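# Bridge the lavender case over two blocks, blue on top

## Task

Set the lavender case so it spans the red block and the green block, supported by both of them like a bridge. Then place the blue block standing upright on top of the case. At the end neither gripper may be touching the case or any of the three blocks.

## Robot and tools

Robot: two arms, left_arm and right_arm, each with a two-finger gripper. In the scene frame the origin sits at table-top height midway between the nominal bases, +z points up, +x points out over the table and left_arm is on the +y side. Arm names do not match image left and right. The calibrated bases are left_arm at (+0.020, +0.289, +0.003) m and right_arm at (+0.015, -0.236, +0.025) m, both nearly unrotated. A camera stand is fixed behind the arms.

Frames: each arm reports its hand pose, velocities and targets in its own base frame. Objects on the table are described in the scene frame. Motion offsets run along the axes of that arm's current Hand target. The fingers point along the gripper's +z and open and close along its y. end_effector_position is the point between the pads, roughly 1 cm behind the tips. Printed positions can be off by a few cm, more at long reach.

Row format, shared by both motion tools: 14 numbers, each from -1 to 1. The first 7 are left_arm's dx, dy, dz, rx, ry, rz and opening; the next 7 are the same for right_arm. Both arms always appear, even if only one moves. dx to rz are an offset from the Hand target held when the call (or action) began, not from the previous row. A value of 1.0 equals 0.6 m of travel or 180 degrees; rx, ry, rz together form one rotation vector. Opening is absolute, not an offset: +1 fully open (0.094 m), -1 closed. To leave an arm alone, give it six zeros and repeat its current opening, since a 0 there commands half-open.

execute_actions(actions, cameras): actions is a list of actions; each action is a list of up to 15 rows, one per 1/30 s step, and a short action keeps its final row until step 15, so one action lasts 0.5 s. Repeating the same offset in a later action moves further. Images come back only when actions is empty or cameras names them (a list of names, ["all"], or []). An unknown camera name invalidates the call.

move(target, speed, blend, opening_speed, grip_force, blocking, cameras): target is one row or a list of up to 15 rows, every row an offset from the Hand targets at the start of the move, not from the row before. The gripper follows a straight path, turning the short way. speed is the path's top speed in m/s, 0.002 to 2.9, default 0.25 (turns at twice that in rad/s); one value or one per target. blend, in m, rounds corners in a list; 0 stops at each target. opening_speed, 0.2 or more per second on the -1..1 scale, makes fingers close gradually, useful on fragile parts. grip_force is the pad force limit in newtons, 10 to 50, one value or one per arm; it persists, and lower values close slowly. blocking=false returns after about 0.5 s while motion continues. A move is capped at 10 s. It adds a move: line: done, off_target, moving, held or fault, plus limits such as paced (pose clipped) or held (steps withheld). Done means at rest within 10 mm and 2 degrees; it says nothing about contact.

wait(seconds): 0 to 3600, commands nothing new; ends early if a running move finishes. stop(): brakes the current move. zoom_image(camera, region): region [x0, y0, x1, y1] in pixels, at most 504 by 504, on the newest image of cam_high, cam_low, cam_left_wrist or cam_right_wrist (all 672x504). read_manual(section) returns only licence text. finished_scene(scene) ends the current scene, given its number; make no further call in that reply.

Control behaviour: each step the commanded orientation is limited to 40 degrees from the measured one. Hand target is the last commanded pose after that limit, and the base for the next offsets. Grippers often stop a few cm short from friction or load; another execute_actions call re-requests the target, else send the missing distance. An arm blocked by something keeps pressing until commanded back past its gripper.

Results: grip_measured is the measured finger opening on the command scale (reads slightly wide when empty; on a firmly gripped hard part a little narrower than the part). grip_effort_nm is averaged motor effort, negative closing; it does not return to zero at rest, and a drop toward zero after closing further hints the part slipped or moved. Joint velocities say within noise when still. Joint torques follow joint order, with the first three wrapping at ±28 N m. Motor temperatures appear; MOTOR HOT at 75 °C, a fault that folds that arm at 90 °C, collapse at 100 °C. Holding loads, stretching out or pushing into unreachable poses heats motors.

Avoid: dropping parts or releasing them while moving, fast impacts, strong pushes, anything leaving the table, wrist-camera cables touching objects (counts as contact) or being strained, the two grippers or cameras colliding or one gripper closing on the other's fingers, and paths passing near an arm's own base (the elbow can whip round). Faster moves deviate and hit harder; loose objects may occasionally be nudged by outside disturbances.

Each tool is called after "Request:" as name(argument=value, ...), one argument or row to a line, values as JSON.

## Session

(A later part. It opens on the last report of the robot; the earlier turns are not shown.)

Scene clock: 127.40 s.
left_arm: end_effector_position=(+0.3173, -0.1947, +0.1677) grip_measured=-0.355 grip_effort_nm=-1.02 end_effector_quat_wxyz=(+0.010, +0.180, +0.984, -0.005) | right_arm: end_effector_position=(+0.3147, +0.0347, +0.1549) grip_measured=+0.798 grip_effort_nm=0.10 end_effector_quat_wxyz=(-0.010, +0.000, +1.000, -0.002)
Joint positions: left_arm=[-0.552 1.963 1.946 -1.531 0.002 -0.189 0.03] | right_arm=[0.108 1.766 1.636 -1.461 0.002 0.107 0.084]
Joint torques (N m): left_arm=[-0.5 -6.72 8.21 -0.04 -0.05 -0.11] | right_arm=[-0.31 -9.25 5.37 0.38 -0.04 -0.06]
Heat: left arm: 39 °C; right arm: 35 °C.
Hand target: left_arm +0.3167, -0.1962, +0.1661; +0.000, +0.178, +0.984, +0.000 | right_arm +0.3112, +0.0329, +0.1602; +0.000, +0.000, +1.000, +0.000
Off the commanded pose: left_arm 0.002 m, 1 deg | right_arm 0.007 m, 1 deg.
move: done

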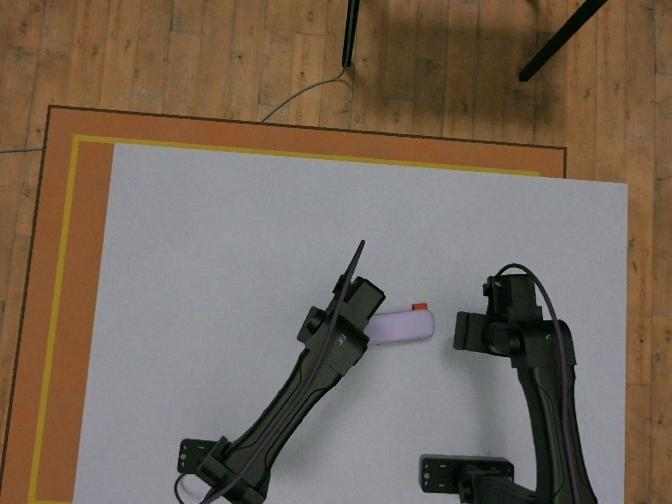

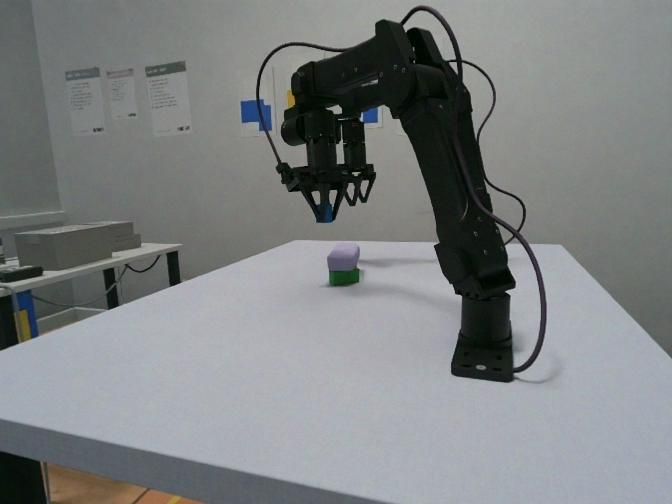

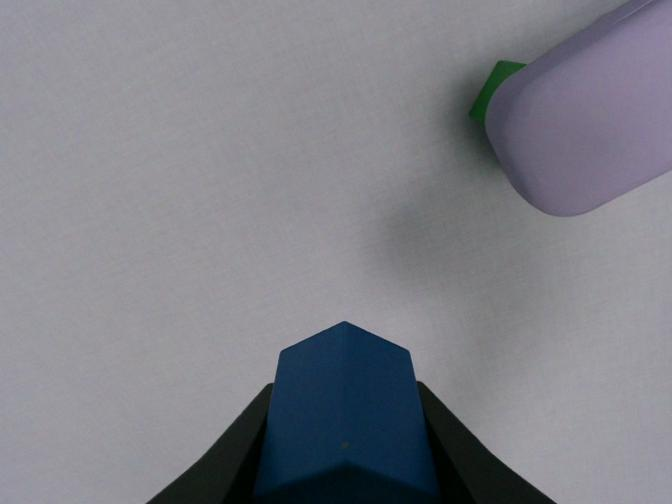

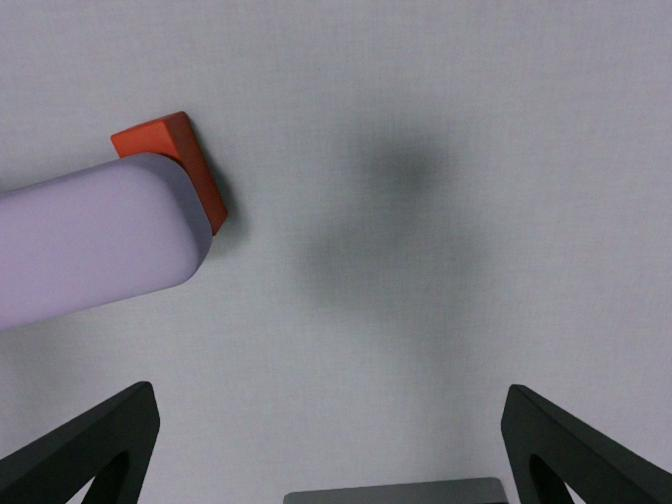

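Request:
move(
  target=[-0.0922,-0.2026,0.0828,0,0,0,-0.44, 0,-0.2,0,0,0,0,0.8],
  speed=0.2,
  cameras=["all"],
)

Request:
zoom_image(
  camera="cam_low",
  region=[280, 190, 400, 310],
)

Request:
zoom_image(
  camera="cam_high",
  region=[330, 270, 510, 390],
)

Scene clock: 143.83 s.
left_arm: end_effector_position=(+0.3278, -0.3307, +0.1233) grip_measured=-0.355 grip_effort_nm=-1.02 end_effector_quat_wxyz=(+0.023, +0.182, +0.983, -0.019) | right_arm: end_effector_position=(+0.3058, -0.0843, +0.1572) grip_measured=+0.798 grip_effort_nm=0.10 end_effector_quat_wxyz=(-0.005, +0.000, +1.000, +0.000)
Joint positions: left_arm=[-0.79 2.367 2.409 -1.553 0.004 -0.424 0.03] | right_arm=[-0.271 1.759 1.637 -1.459 0.003 -0.271 0.084]
Joint torques (N m): left_arm=[-0.27 -9.02 8.1 -0.03 -0.08 -0.08] | right_arm=[-0.36 -5.86 9.62 0.29 -0.06 -0.03]
Heat: left arm: 39 °C; right arm: 34 °C.
Hand target: left_arm +0.3259, -0.3295, +0.1164; +0.000, +0.178, +0.984, +0.000 | right_arm +0.3113, -0.0871, +0.1602; +0.000, +0.000, +1.000, +0.000
Off the commanded pose: left_arm 0.007 m, 3 deg | right_arm 0.007 m, 1 deg.
joint sent to its limit (left arm) — joint 4 (wrist pitch), lower limit. The joint targets still meet the commanded pose.
move: off_target (left_arm)

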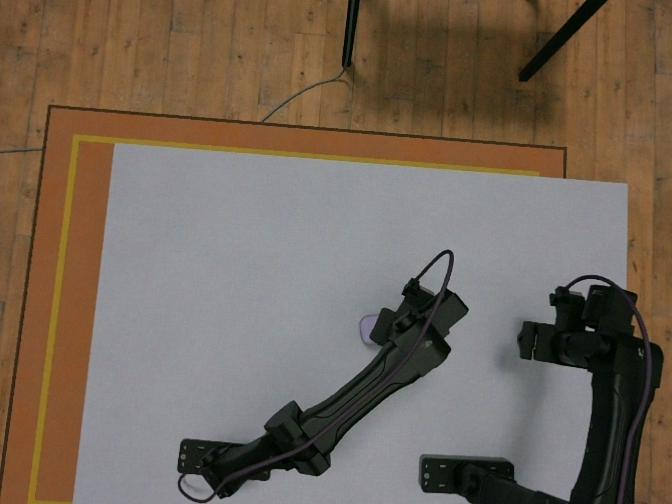

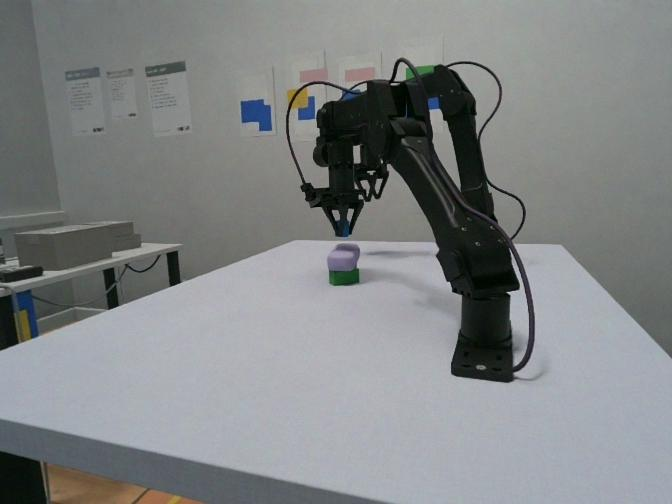

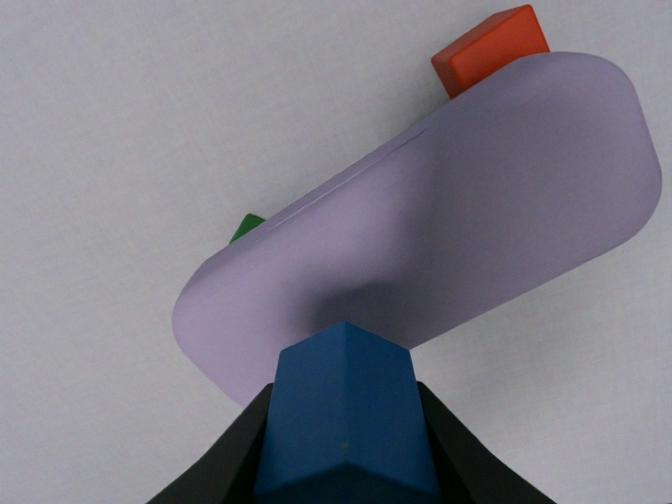

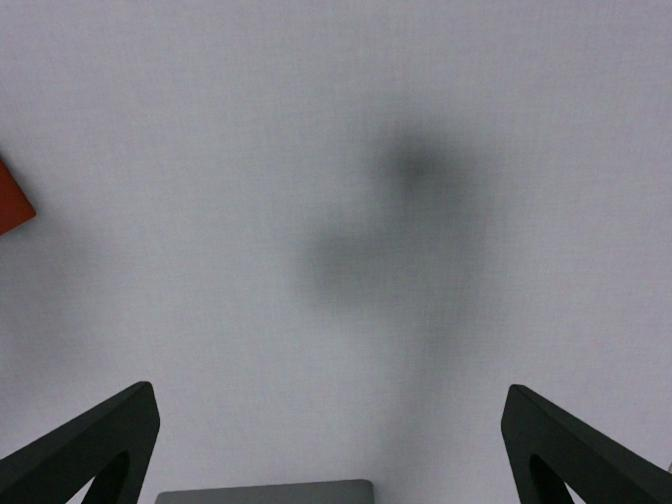

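Scaled by 4.200 from the camera's image (finer frame: 960x720).

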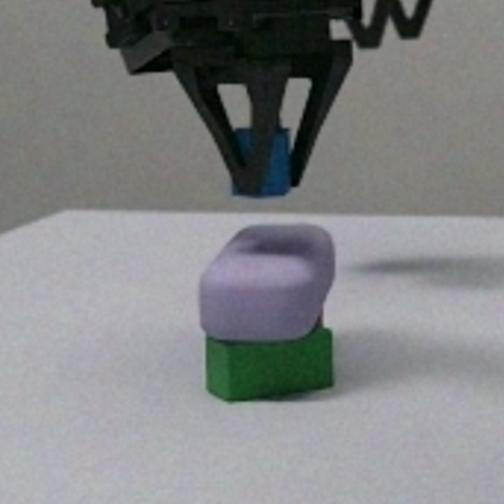

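Scaled by 2.800 from the camera's image (finer frame: 960x720).

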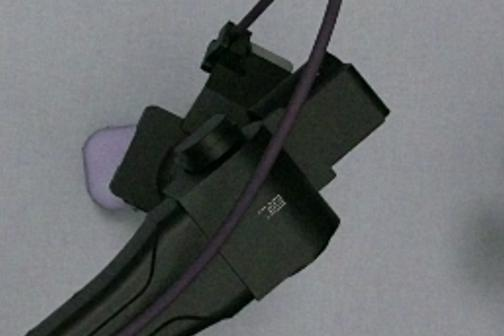

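Request:
move(
  target=[-0.0073,0.004,0.0367,0,0,0,-0.44, 0,0,0,0,0,0,0.8],
  speed=0.1,
  cameras=["cam_low", "cam_left_wrist"],
)

Request:
zoom_image(
  camera="cam_low",
  region=[280, 190, 400, 310],
)

Scene clock: 150.17 s.
left_arm: end_effector_position=(+0.3285, -0.3314, +0.1082) grip_measured=-0.355 grip_effort_nm=-1.03 end_effector_quat_wxyz=(+0.011, +0.182, +0.983, -0.010) | right_arm: end_effector_position=(+0.3058, -0.0843, +0.1572) grip_measured=+0.798 grip_effort_nm=0.10 end_effector_quat_wxyz=(-0.005, -0.001, +1.000, +0.000)
Joint positions: left_arm=[-0.79 2.401 2.409 -1.549 0.004 -0.424 0.03] | right_arm=[-0.271 1.759 1.637 -1.459 0.003 -0.272 0.084]
Joint torques (N m): left_arm=[0.49 -9.28 5.53 0.27 -0.06 -0.01] | right_arm=[-0.34 -5.86 9.55 0.31 -0.04 -0.06]
Heat: left arm: 39 °C; right arm: 34 °C.
Hand target: left_arm +0.3309, -0.3288, +0.0943; +0.000, +0.178, +0.984, +0.000 | right_arm +0.3113, -0.0871, +0.1602; +0.000, +0.000, +1.000, +0.000
Off the commanded pose: left_arm 0.014 m, 2 deg | right_arm 0.007 m, 1 deg.
move: off_target (left_arm)

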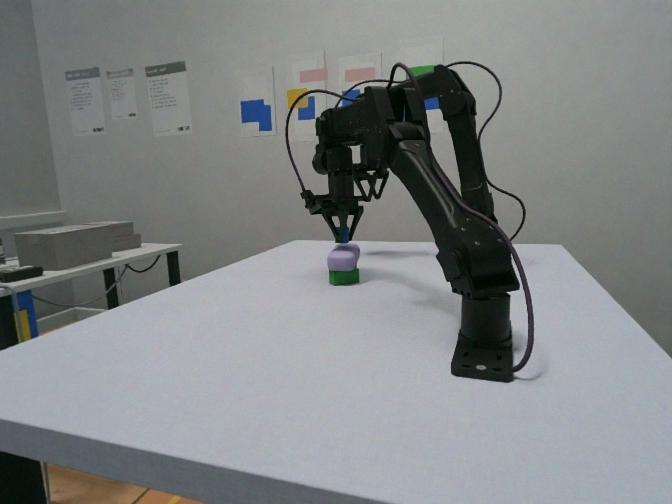

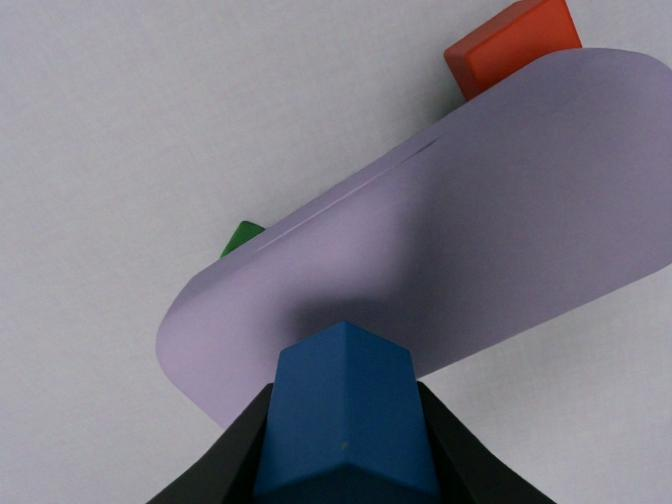

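Scaled by 4.200 from the camera's image (finer frame: 960x720).

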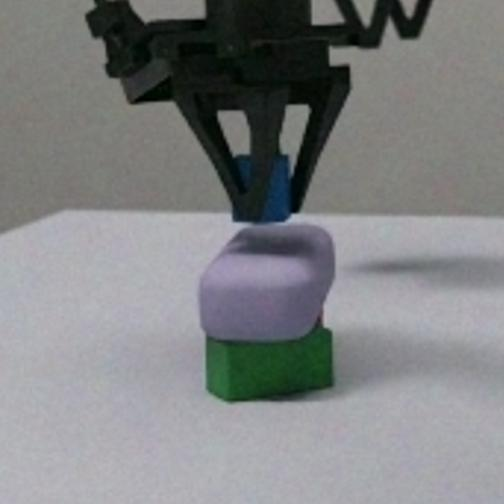

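Request:
move(
  target=[0,0,0.0167,0,0,0,-0.44, 0,0,0,0,0,0,0.8],
  speed=0.06,
  cameras=["cam_low"],
)

Request:
zoom_image(
  camera="cam_low",
  region=[300, 210, 380, 290],
)

Scene clock: 159.00 s.
left_arm: end_effector_position=(+0.3301, -0.3330, +0.0955) grip_measured=-0.355 grip_effort_nm=-1.02 end_effector_quat_wxyz=(+0.010, +0.182, +0.983, -0.009) | right_arm: end_effector_position=(+0.3058, -0.0843, +0.1572) grip_measured=+0.798 grip_effort_nm=0.10 end_effector_quat_wxyz=(-0.005, -0.001, +1.000, +0.000)
Joint positions: left_arm=[-0.79 2.401 2.358 -1.5 0.004 -0.424 0.03] | right_arm=[-0.271 1.759 1.637 -1.459 0.003 -0.272 0.084]
Joint torques (N m): left_arm=[0.49 -10.22 4.67 0.28 -0.06 -0.01] | right_arm=[-0.32 -5.82 9.59 0.28 -0.03 -0.05]
Heat: left arm: 39 °C; right arm: 34 °C.
Hand target: left_arm +0.3308, -0.3288, +0.0843; +0.000, +0.178, +0.984, +0.000 | right_arm +0.3113, -0.0871, +0.1602; +0.000, +0.000, +1.000, +0.000
Off the commanded pose: left_arm 0.012 m, 2 deg | right_arm 0.007 m, 1 deg.
move: off_target (left_arm)

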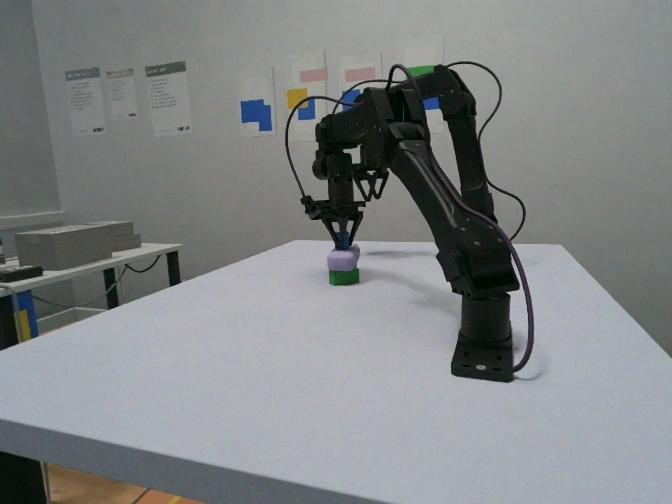

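Scaled by 6.300 from the camera's image (finer frame: 960x720).

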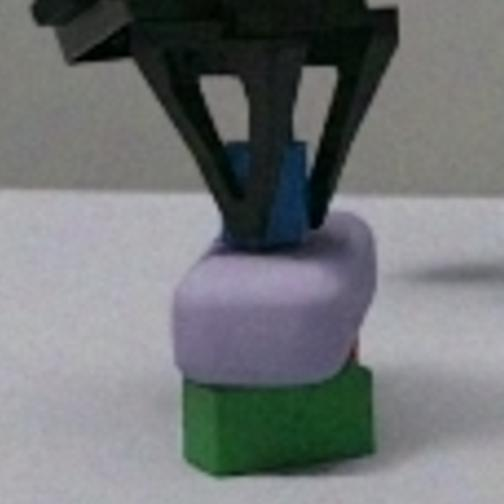

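Request:
move(
  target=[0,0,0.0067,0,0,0,-0.44, 0,0,0,0,0,0,0.8],
  speed=0.03,
  cameras=["cam_low", "cam_left_wrist"],
)

Request:
zoom_image(
  camera="cam_low",
  region=[300, 210, 380, 290],
)

Scene clock: 160.93 s.
left_arm: end_effector_position=(+0.3304, -0.3334, +0.0924) grip_measured=-0.355 grip_effort_nm=-1.03 end_effector_quat_wxyz=(+0.010, +0.182, +0.983, -0.009) | right_arm: end_effector_position=(+0.3058, -0.0843, +0.1572) grip_measured=+0.798 grip_effort_nm=0.10 end_effector_quat_wxyz=(-0.005, -0.001, +1.000, +0.000)
Joint positions: left_arm=[-0.79 2.401 2.345 -1.488 0.004 -0.424 0.03] | right_arm=[-0.271 1.759 1.637 -1.459 0.003 -0.272 0.084]
Joint torques (N m): left_arm=[0.5 -10.51 3.79 0.34 -0.07 -0.02] | right_arm=[-0.34 -5.86 9.59 0.28 -0.03 -0.05]
Heat: left arm: 39 °C; right arm: 34 °C.
Hand target: left_arm +0.3309, -0.3287, +0.0802; +0.000, +0.178, +0.984, +0.000 | right_arm +0.3113, -0.0871, +0.1602; +0.000, +0.000, +1.000, +0.000
Off the commanded pose: left_arm 0.013 m, 2 deg | right_arm 0.007 m, 1 deg.
move: off_target (left_arm)

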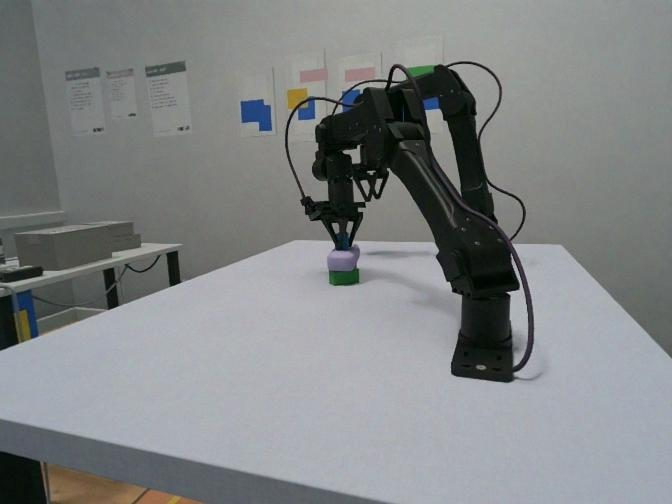

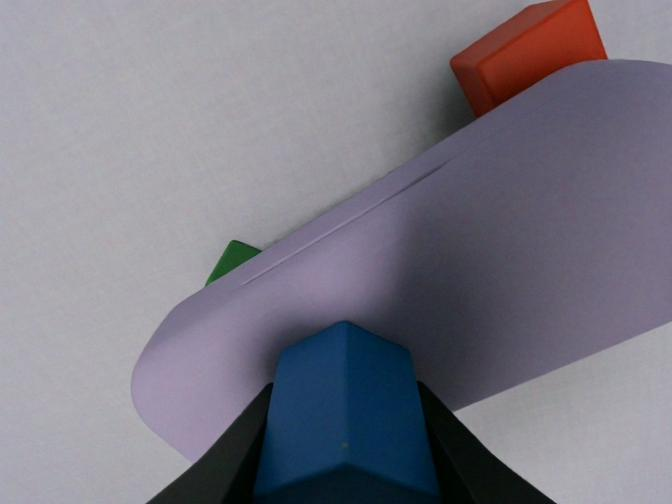

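Scaled by 6.300 from the camera's image (finer frame: 960x720).

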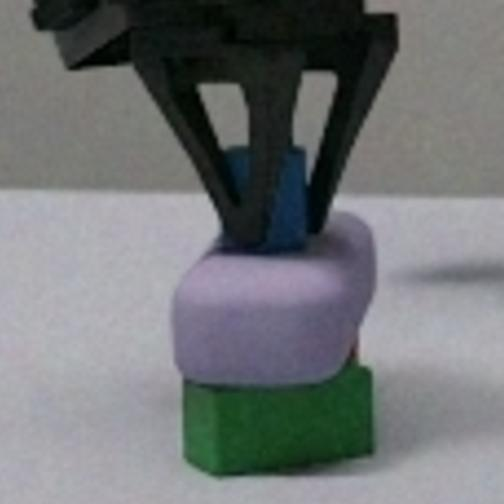

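Request:
move(
  target=[0,0,0.0067,0,0,0,-0.44, 0,0,0,0,0,0,0.8],
  speed=0.03,
  cameras=[],
)

Request:
move(
  target=[0,0,0.0067,0,0,0,-0.44, 0,0,0,0,0,0,0.8],
  speed=0.03,
  cameras=["cam_low"],
)

Request:
zoom_image(
  camera="cam_low",
  region=[300, 210, 380, 290],
)

Scene clock: 167.97 s.
left_arm: end_effector_position=(+0.3302, -0.3334, +0.0915) grip_measured=-0.355 grip_effort_nm=-1.03 end_effector_quat_wxyz=(+0.010, +0.182, +0.983, -0.010) | right_arm: end_effector_position=(+0.3058, -0.0843, +0.1572) grip_measured=+0.798 grip_effort_nm=0.10 end_effector_quat_wxyz=(-0.005, -0.001, +1.000, +0.000)
Joint positions: left_arm=[-0.79 2.396 2.332 -1.478 0.005 -0.424 0.03] | right_arm=[-0.271 1.759 1.637 -1.459 0.003 -0.272 0.084]
Joint torques (N m): left_arm=[0.49 -10.41 3.1 0.45 -0.08 -0.01] | right_arm=[-0.31 -5.85 9.57 0.29 -0.05 -0.04]
Heat: left arm: 38 °C; right arm: 34 °C.
Hand target: left_arm +0.3309, -0.3288, +0.0763; +0.000, +0.178, +0.984, +0.000 | right_arm +0.3113, -0.0871, +0.1602; +0.000, +0.000, +1.000, +0.000
Off the commanded pose: left_arm 0.016 m, 2 deg | right_arm 0.007 m, 1 deg.
move: off_target (left_arm)

Scene clock: 168.60 s.
left_arm: end_effector_position=(+0.3298, -0.3339, +0.0912) grip_measured=-0.355 grip_effort_nm=-1.03 end_effector_quat_wxyz=(+0.012, +0.182, +0.983, -0.013) | right_arm: end_effector_position=(+0.3058, -0.0843, +0.1572) grip_measured=+0.798 grip_effort_nm=0.10 end_effector_quat_wxyz=(-0.005, -0.001, +1.000, +0.000)
Joint positions: left_arm=[-0.79 2.385 2.311 -1.462 0.008 -0.424 0.03] | right_arm=[-0.271 1.759 1.637 -1.459 0.003 -0.272 0.084]
Joint torques (N m): left_arm=[0.51 -9.83 2.88 0.5 -0.11 -0.01] | right_arm=[-0.34 -5.87 9.62 0.3 -0.03 -0.04]
Heat: left arm: 38 °C; right arm: 34 °C.
Hand target: left_arm +0.3309, -0.3288, +0.0723; +0.000, +0.178, +0.984, +0.000 | right_arm +0.3113, -0.0871, +0.1602; +0.000, +0.000, +1.000, +0.000
Off the commanded pose: left_arm 0.020 m, 2 deg | right_arm 0.007 m, 1 deg.
move: off_target (left_arm)

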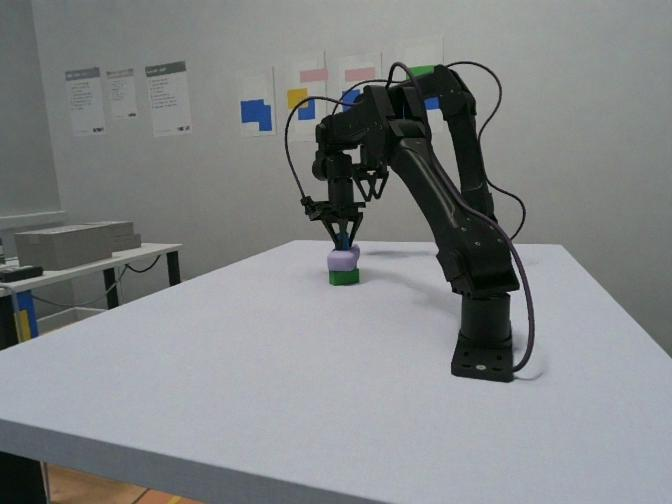

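Scaled by 6.300 from the camera's image (finer frame: 960x720).

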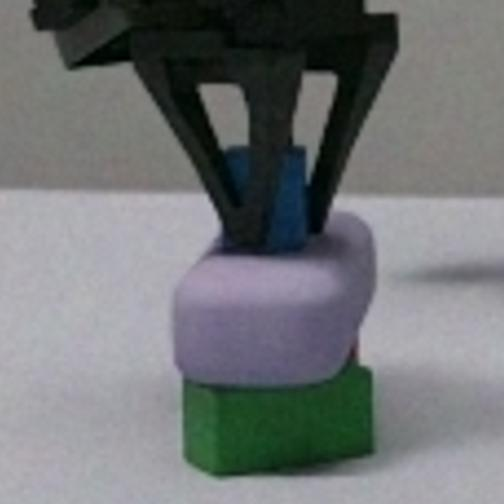

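Request:
move(
  target=[
    [0,0,-0.01,0,0,0,-0.44, 0,0,0,0,0,0,0.8],
    [0,0,-0.01,0,0,0,0.0, 0,0,0,0,0,0,0.8],
  ],
  speed=0.05,
  opening_speed=0.8,
  cameras=["cam_low", "cam_left_wrist"],
)

Request:
zoom_image(
  camera="cam_low",
  region=[300, 210, 380, 290],
)

Scene clock: 173.20 s.
left_arm: end_effector_position=(+0.3307, -0.3336, +0.0911) grip_measured=-0.003 grip_effort_nm=0.14 end_effector_quat_wxyz=(+0.013, +0.181, +0.983, -0.013) | right_arm: end_effector_position=(+0.3058, -0.0843, +0.1572) grip_measured=+0.798 grip_effort_nm=0.10 end_effector_quat_wxyz=(-0.005, -0.001, +1.000, +0.000)
Joint positions: left_arm=[-0.789 2.385 2.311 -1.46 0.007 -0.424 0.047] | right_arm=[-0.271 1.759 1.637 -1.459 0.003 -0.272 0.084]
Joint torques (N m): left_arm=[0.38 -9.55 5.49 0.17 -0.09 -0.01] | right_arm=[-0.32 -5.87 9.58 0.29 -0.05 -0.06]
Heat: left arm: 38 °C; right arm: 34 °C.
Hand target: left_arm +0.3308, -0.3288, +0.0783; +0.000, +0.178, +0.984, +0.000 | right_arm +0.3113, -0.0871, +0.1602; +0.000, +0.000, +1.000, +0.000
Off the commanded pose: left_arm 0.014 m, 2 deg | right_arm 0.007 m, 1 deg.
move: off_target (left_arm); target 2's new opening was sent with left_arm's hand 0.014 m and 2 deg from that target

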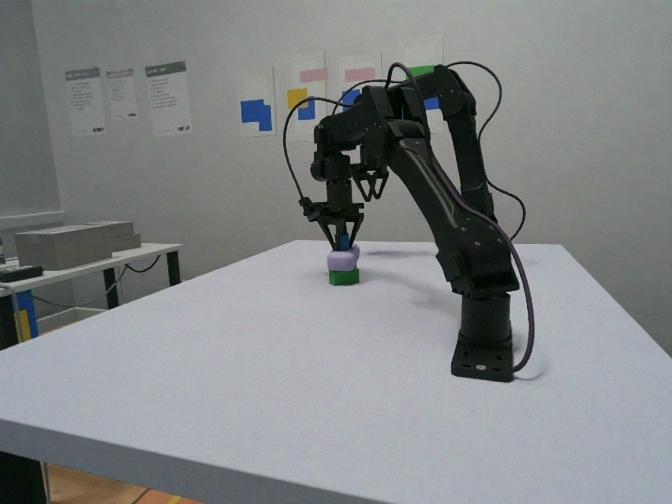

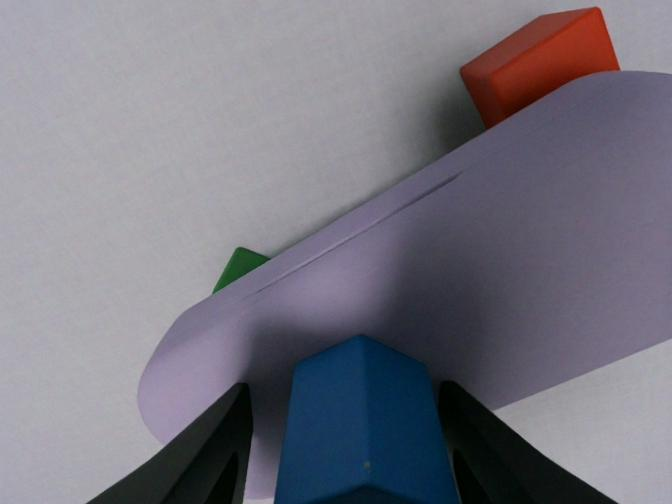

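Scaled by 6.300 from the camera's image (finer frame: 960x720).

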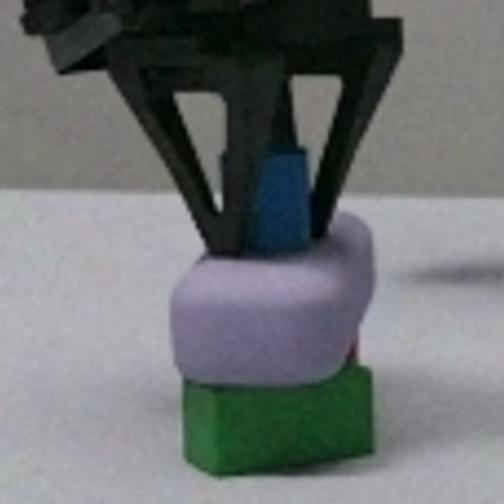

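Request:
move(
  target=[
    [0,0,-0.01,0,0,0,0.5, 0,0,0,0,0,0,0.8],
    [0,0,-0.15,0,0,0,0.5, 0,0,0,0,0,0,0.8],
  ],
  speed=0.15,
  cameras=["cam_high", "cam_low", "cam_left_wrist"],
)

Request:
zoom_image(
  camera="cam_low",
  region=[300, 210, 380, 290],
)

Scene clock: 176.20 s.
left_arm: end_effector_position=(+0.3319, -0.3342, +0.1518) grip_measured=+0.497 grip_effort_nm=0.14 end_effector_quat_wxyz=(+0.055, +0.181, +0.981, -0.041) | right_arm: end_effector_position=(+0.3058, -0.0843, +0.1572) grip_measured=+0.798 grip_effort_nm=0.10 end_effector_quat_wxyz=(-0.005, -0.001, +1.000, +0.000)
Joint positions: left_arm=[-0.789 2.324 2.445 -1.553 0.005 -0.424 0.07] | right_arm=[-0.271 1.759 1.637 -1.459 0.003 -0.272 0.084]
Joint torques (N m): left_arm=[0.42 -12.81 7.68 0.13 -0.07 -0.01] | right_arm=[-0.34 -5.81 9.58 0.29 -0.04 -0.04]
Heat: left arm: 38 °C; right arm: 34 °C.
Hand target: left_arm +0.3309, -0.3288, +0.1683; +0.000, +0.178, +0.984, +0.000 | right_arm +0.3113, -0.0871, +0.1602; +0.000, +0.000, +1.000, +0.000
Off the commanded pose: left_arm 0.017 m, 8 deg | right_arm 0.007 m, 1 deg.
joint sent to its limit (left arm) — joint 4 (wrist pitch), lower limit. The joint targets are off in orientation, not in position.
move: off_target (left_arm)

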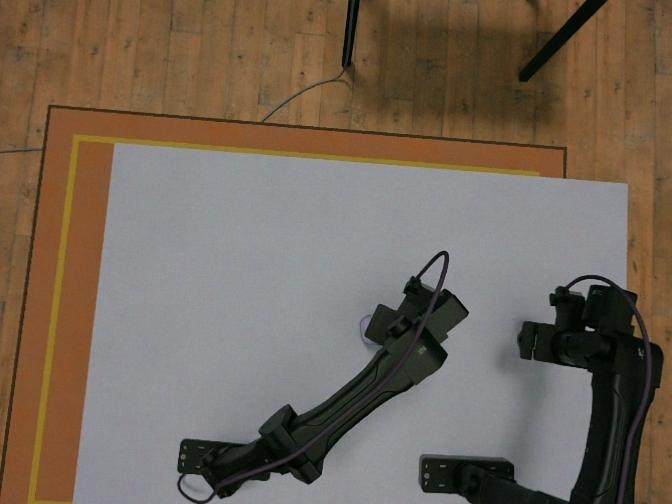

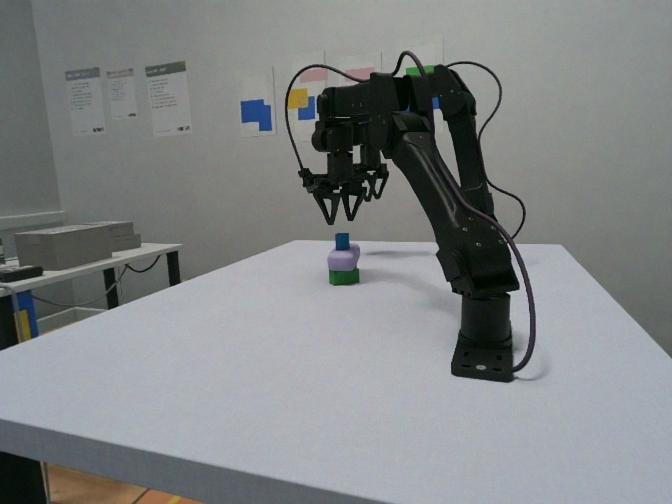

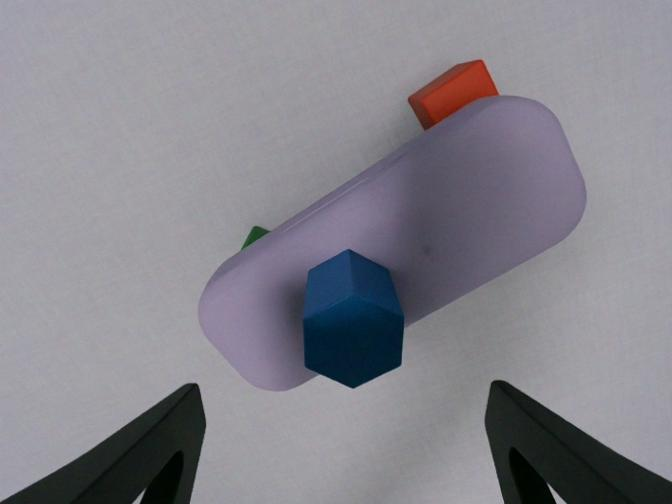

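Scaled by 6.300 from the camera's image (finer frame: 960x720).

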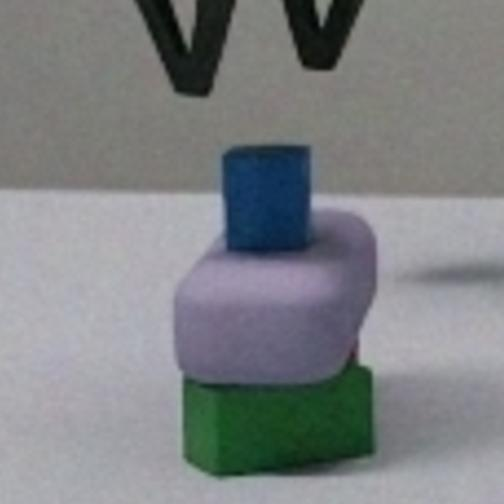

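Request:
finished_scene(
  scene=1,
)

The scene is finished: the task was done.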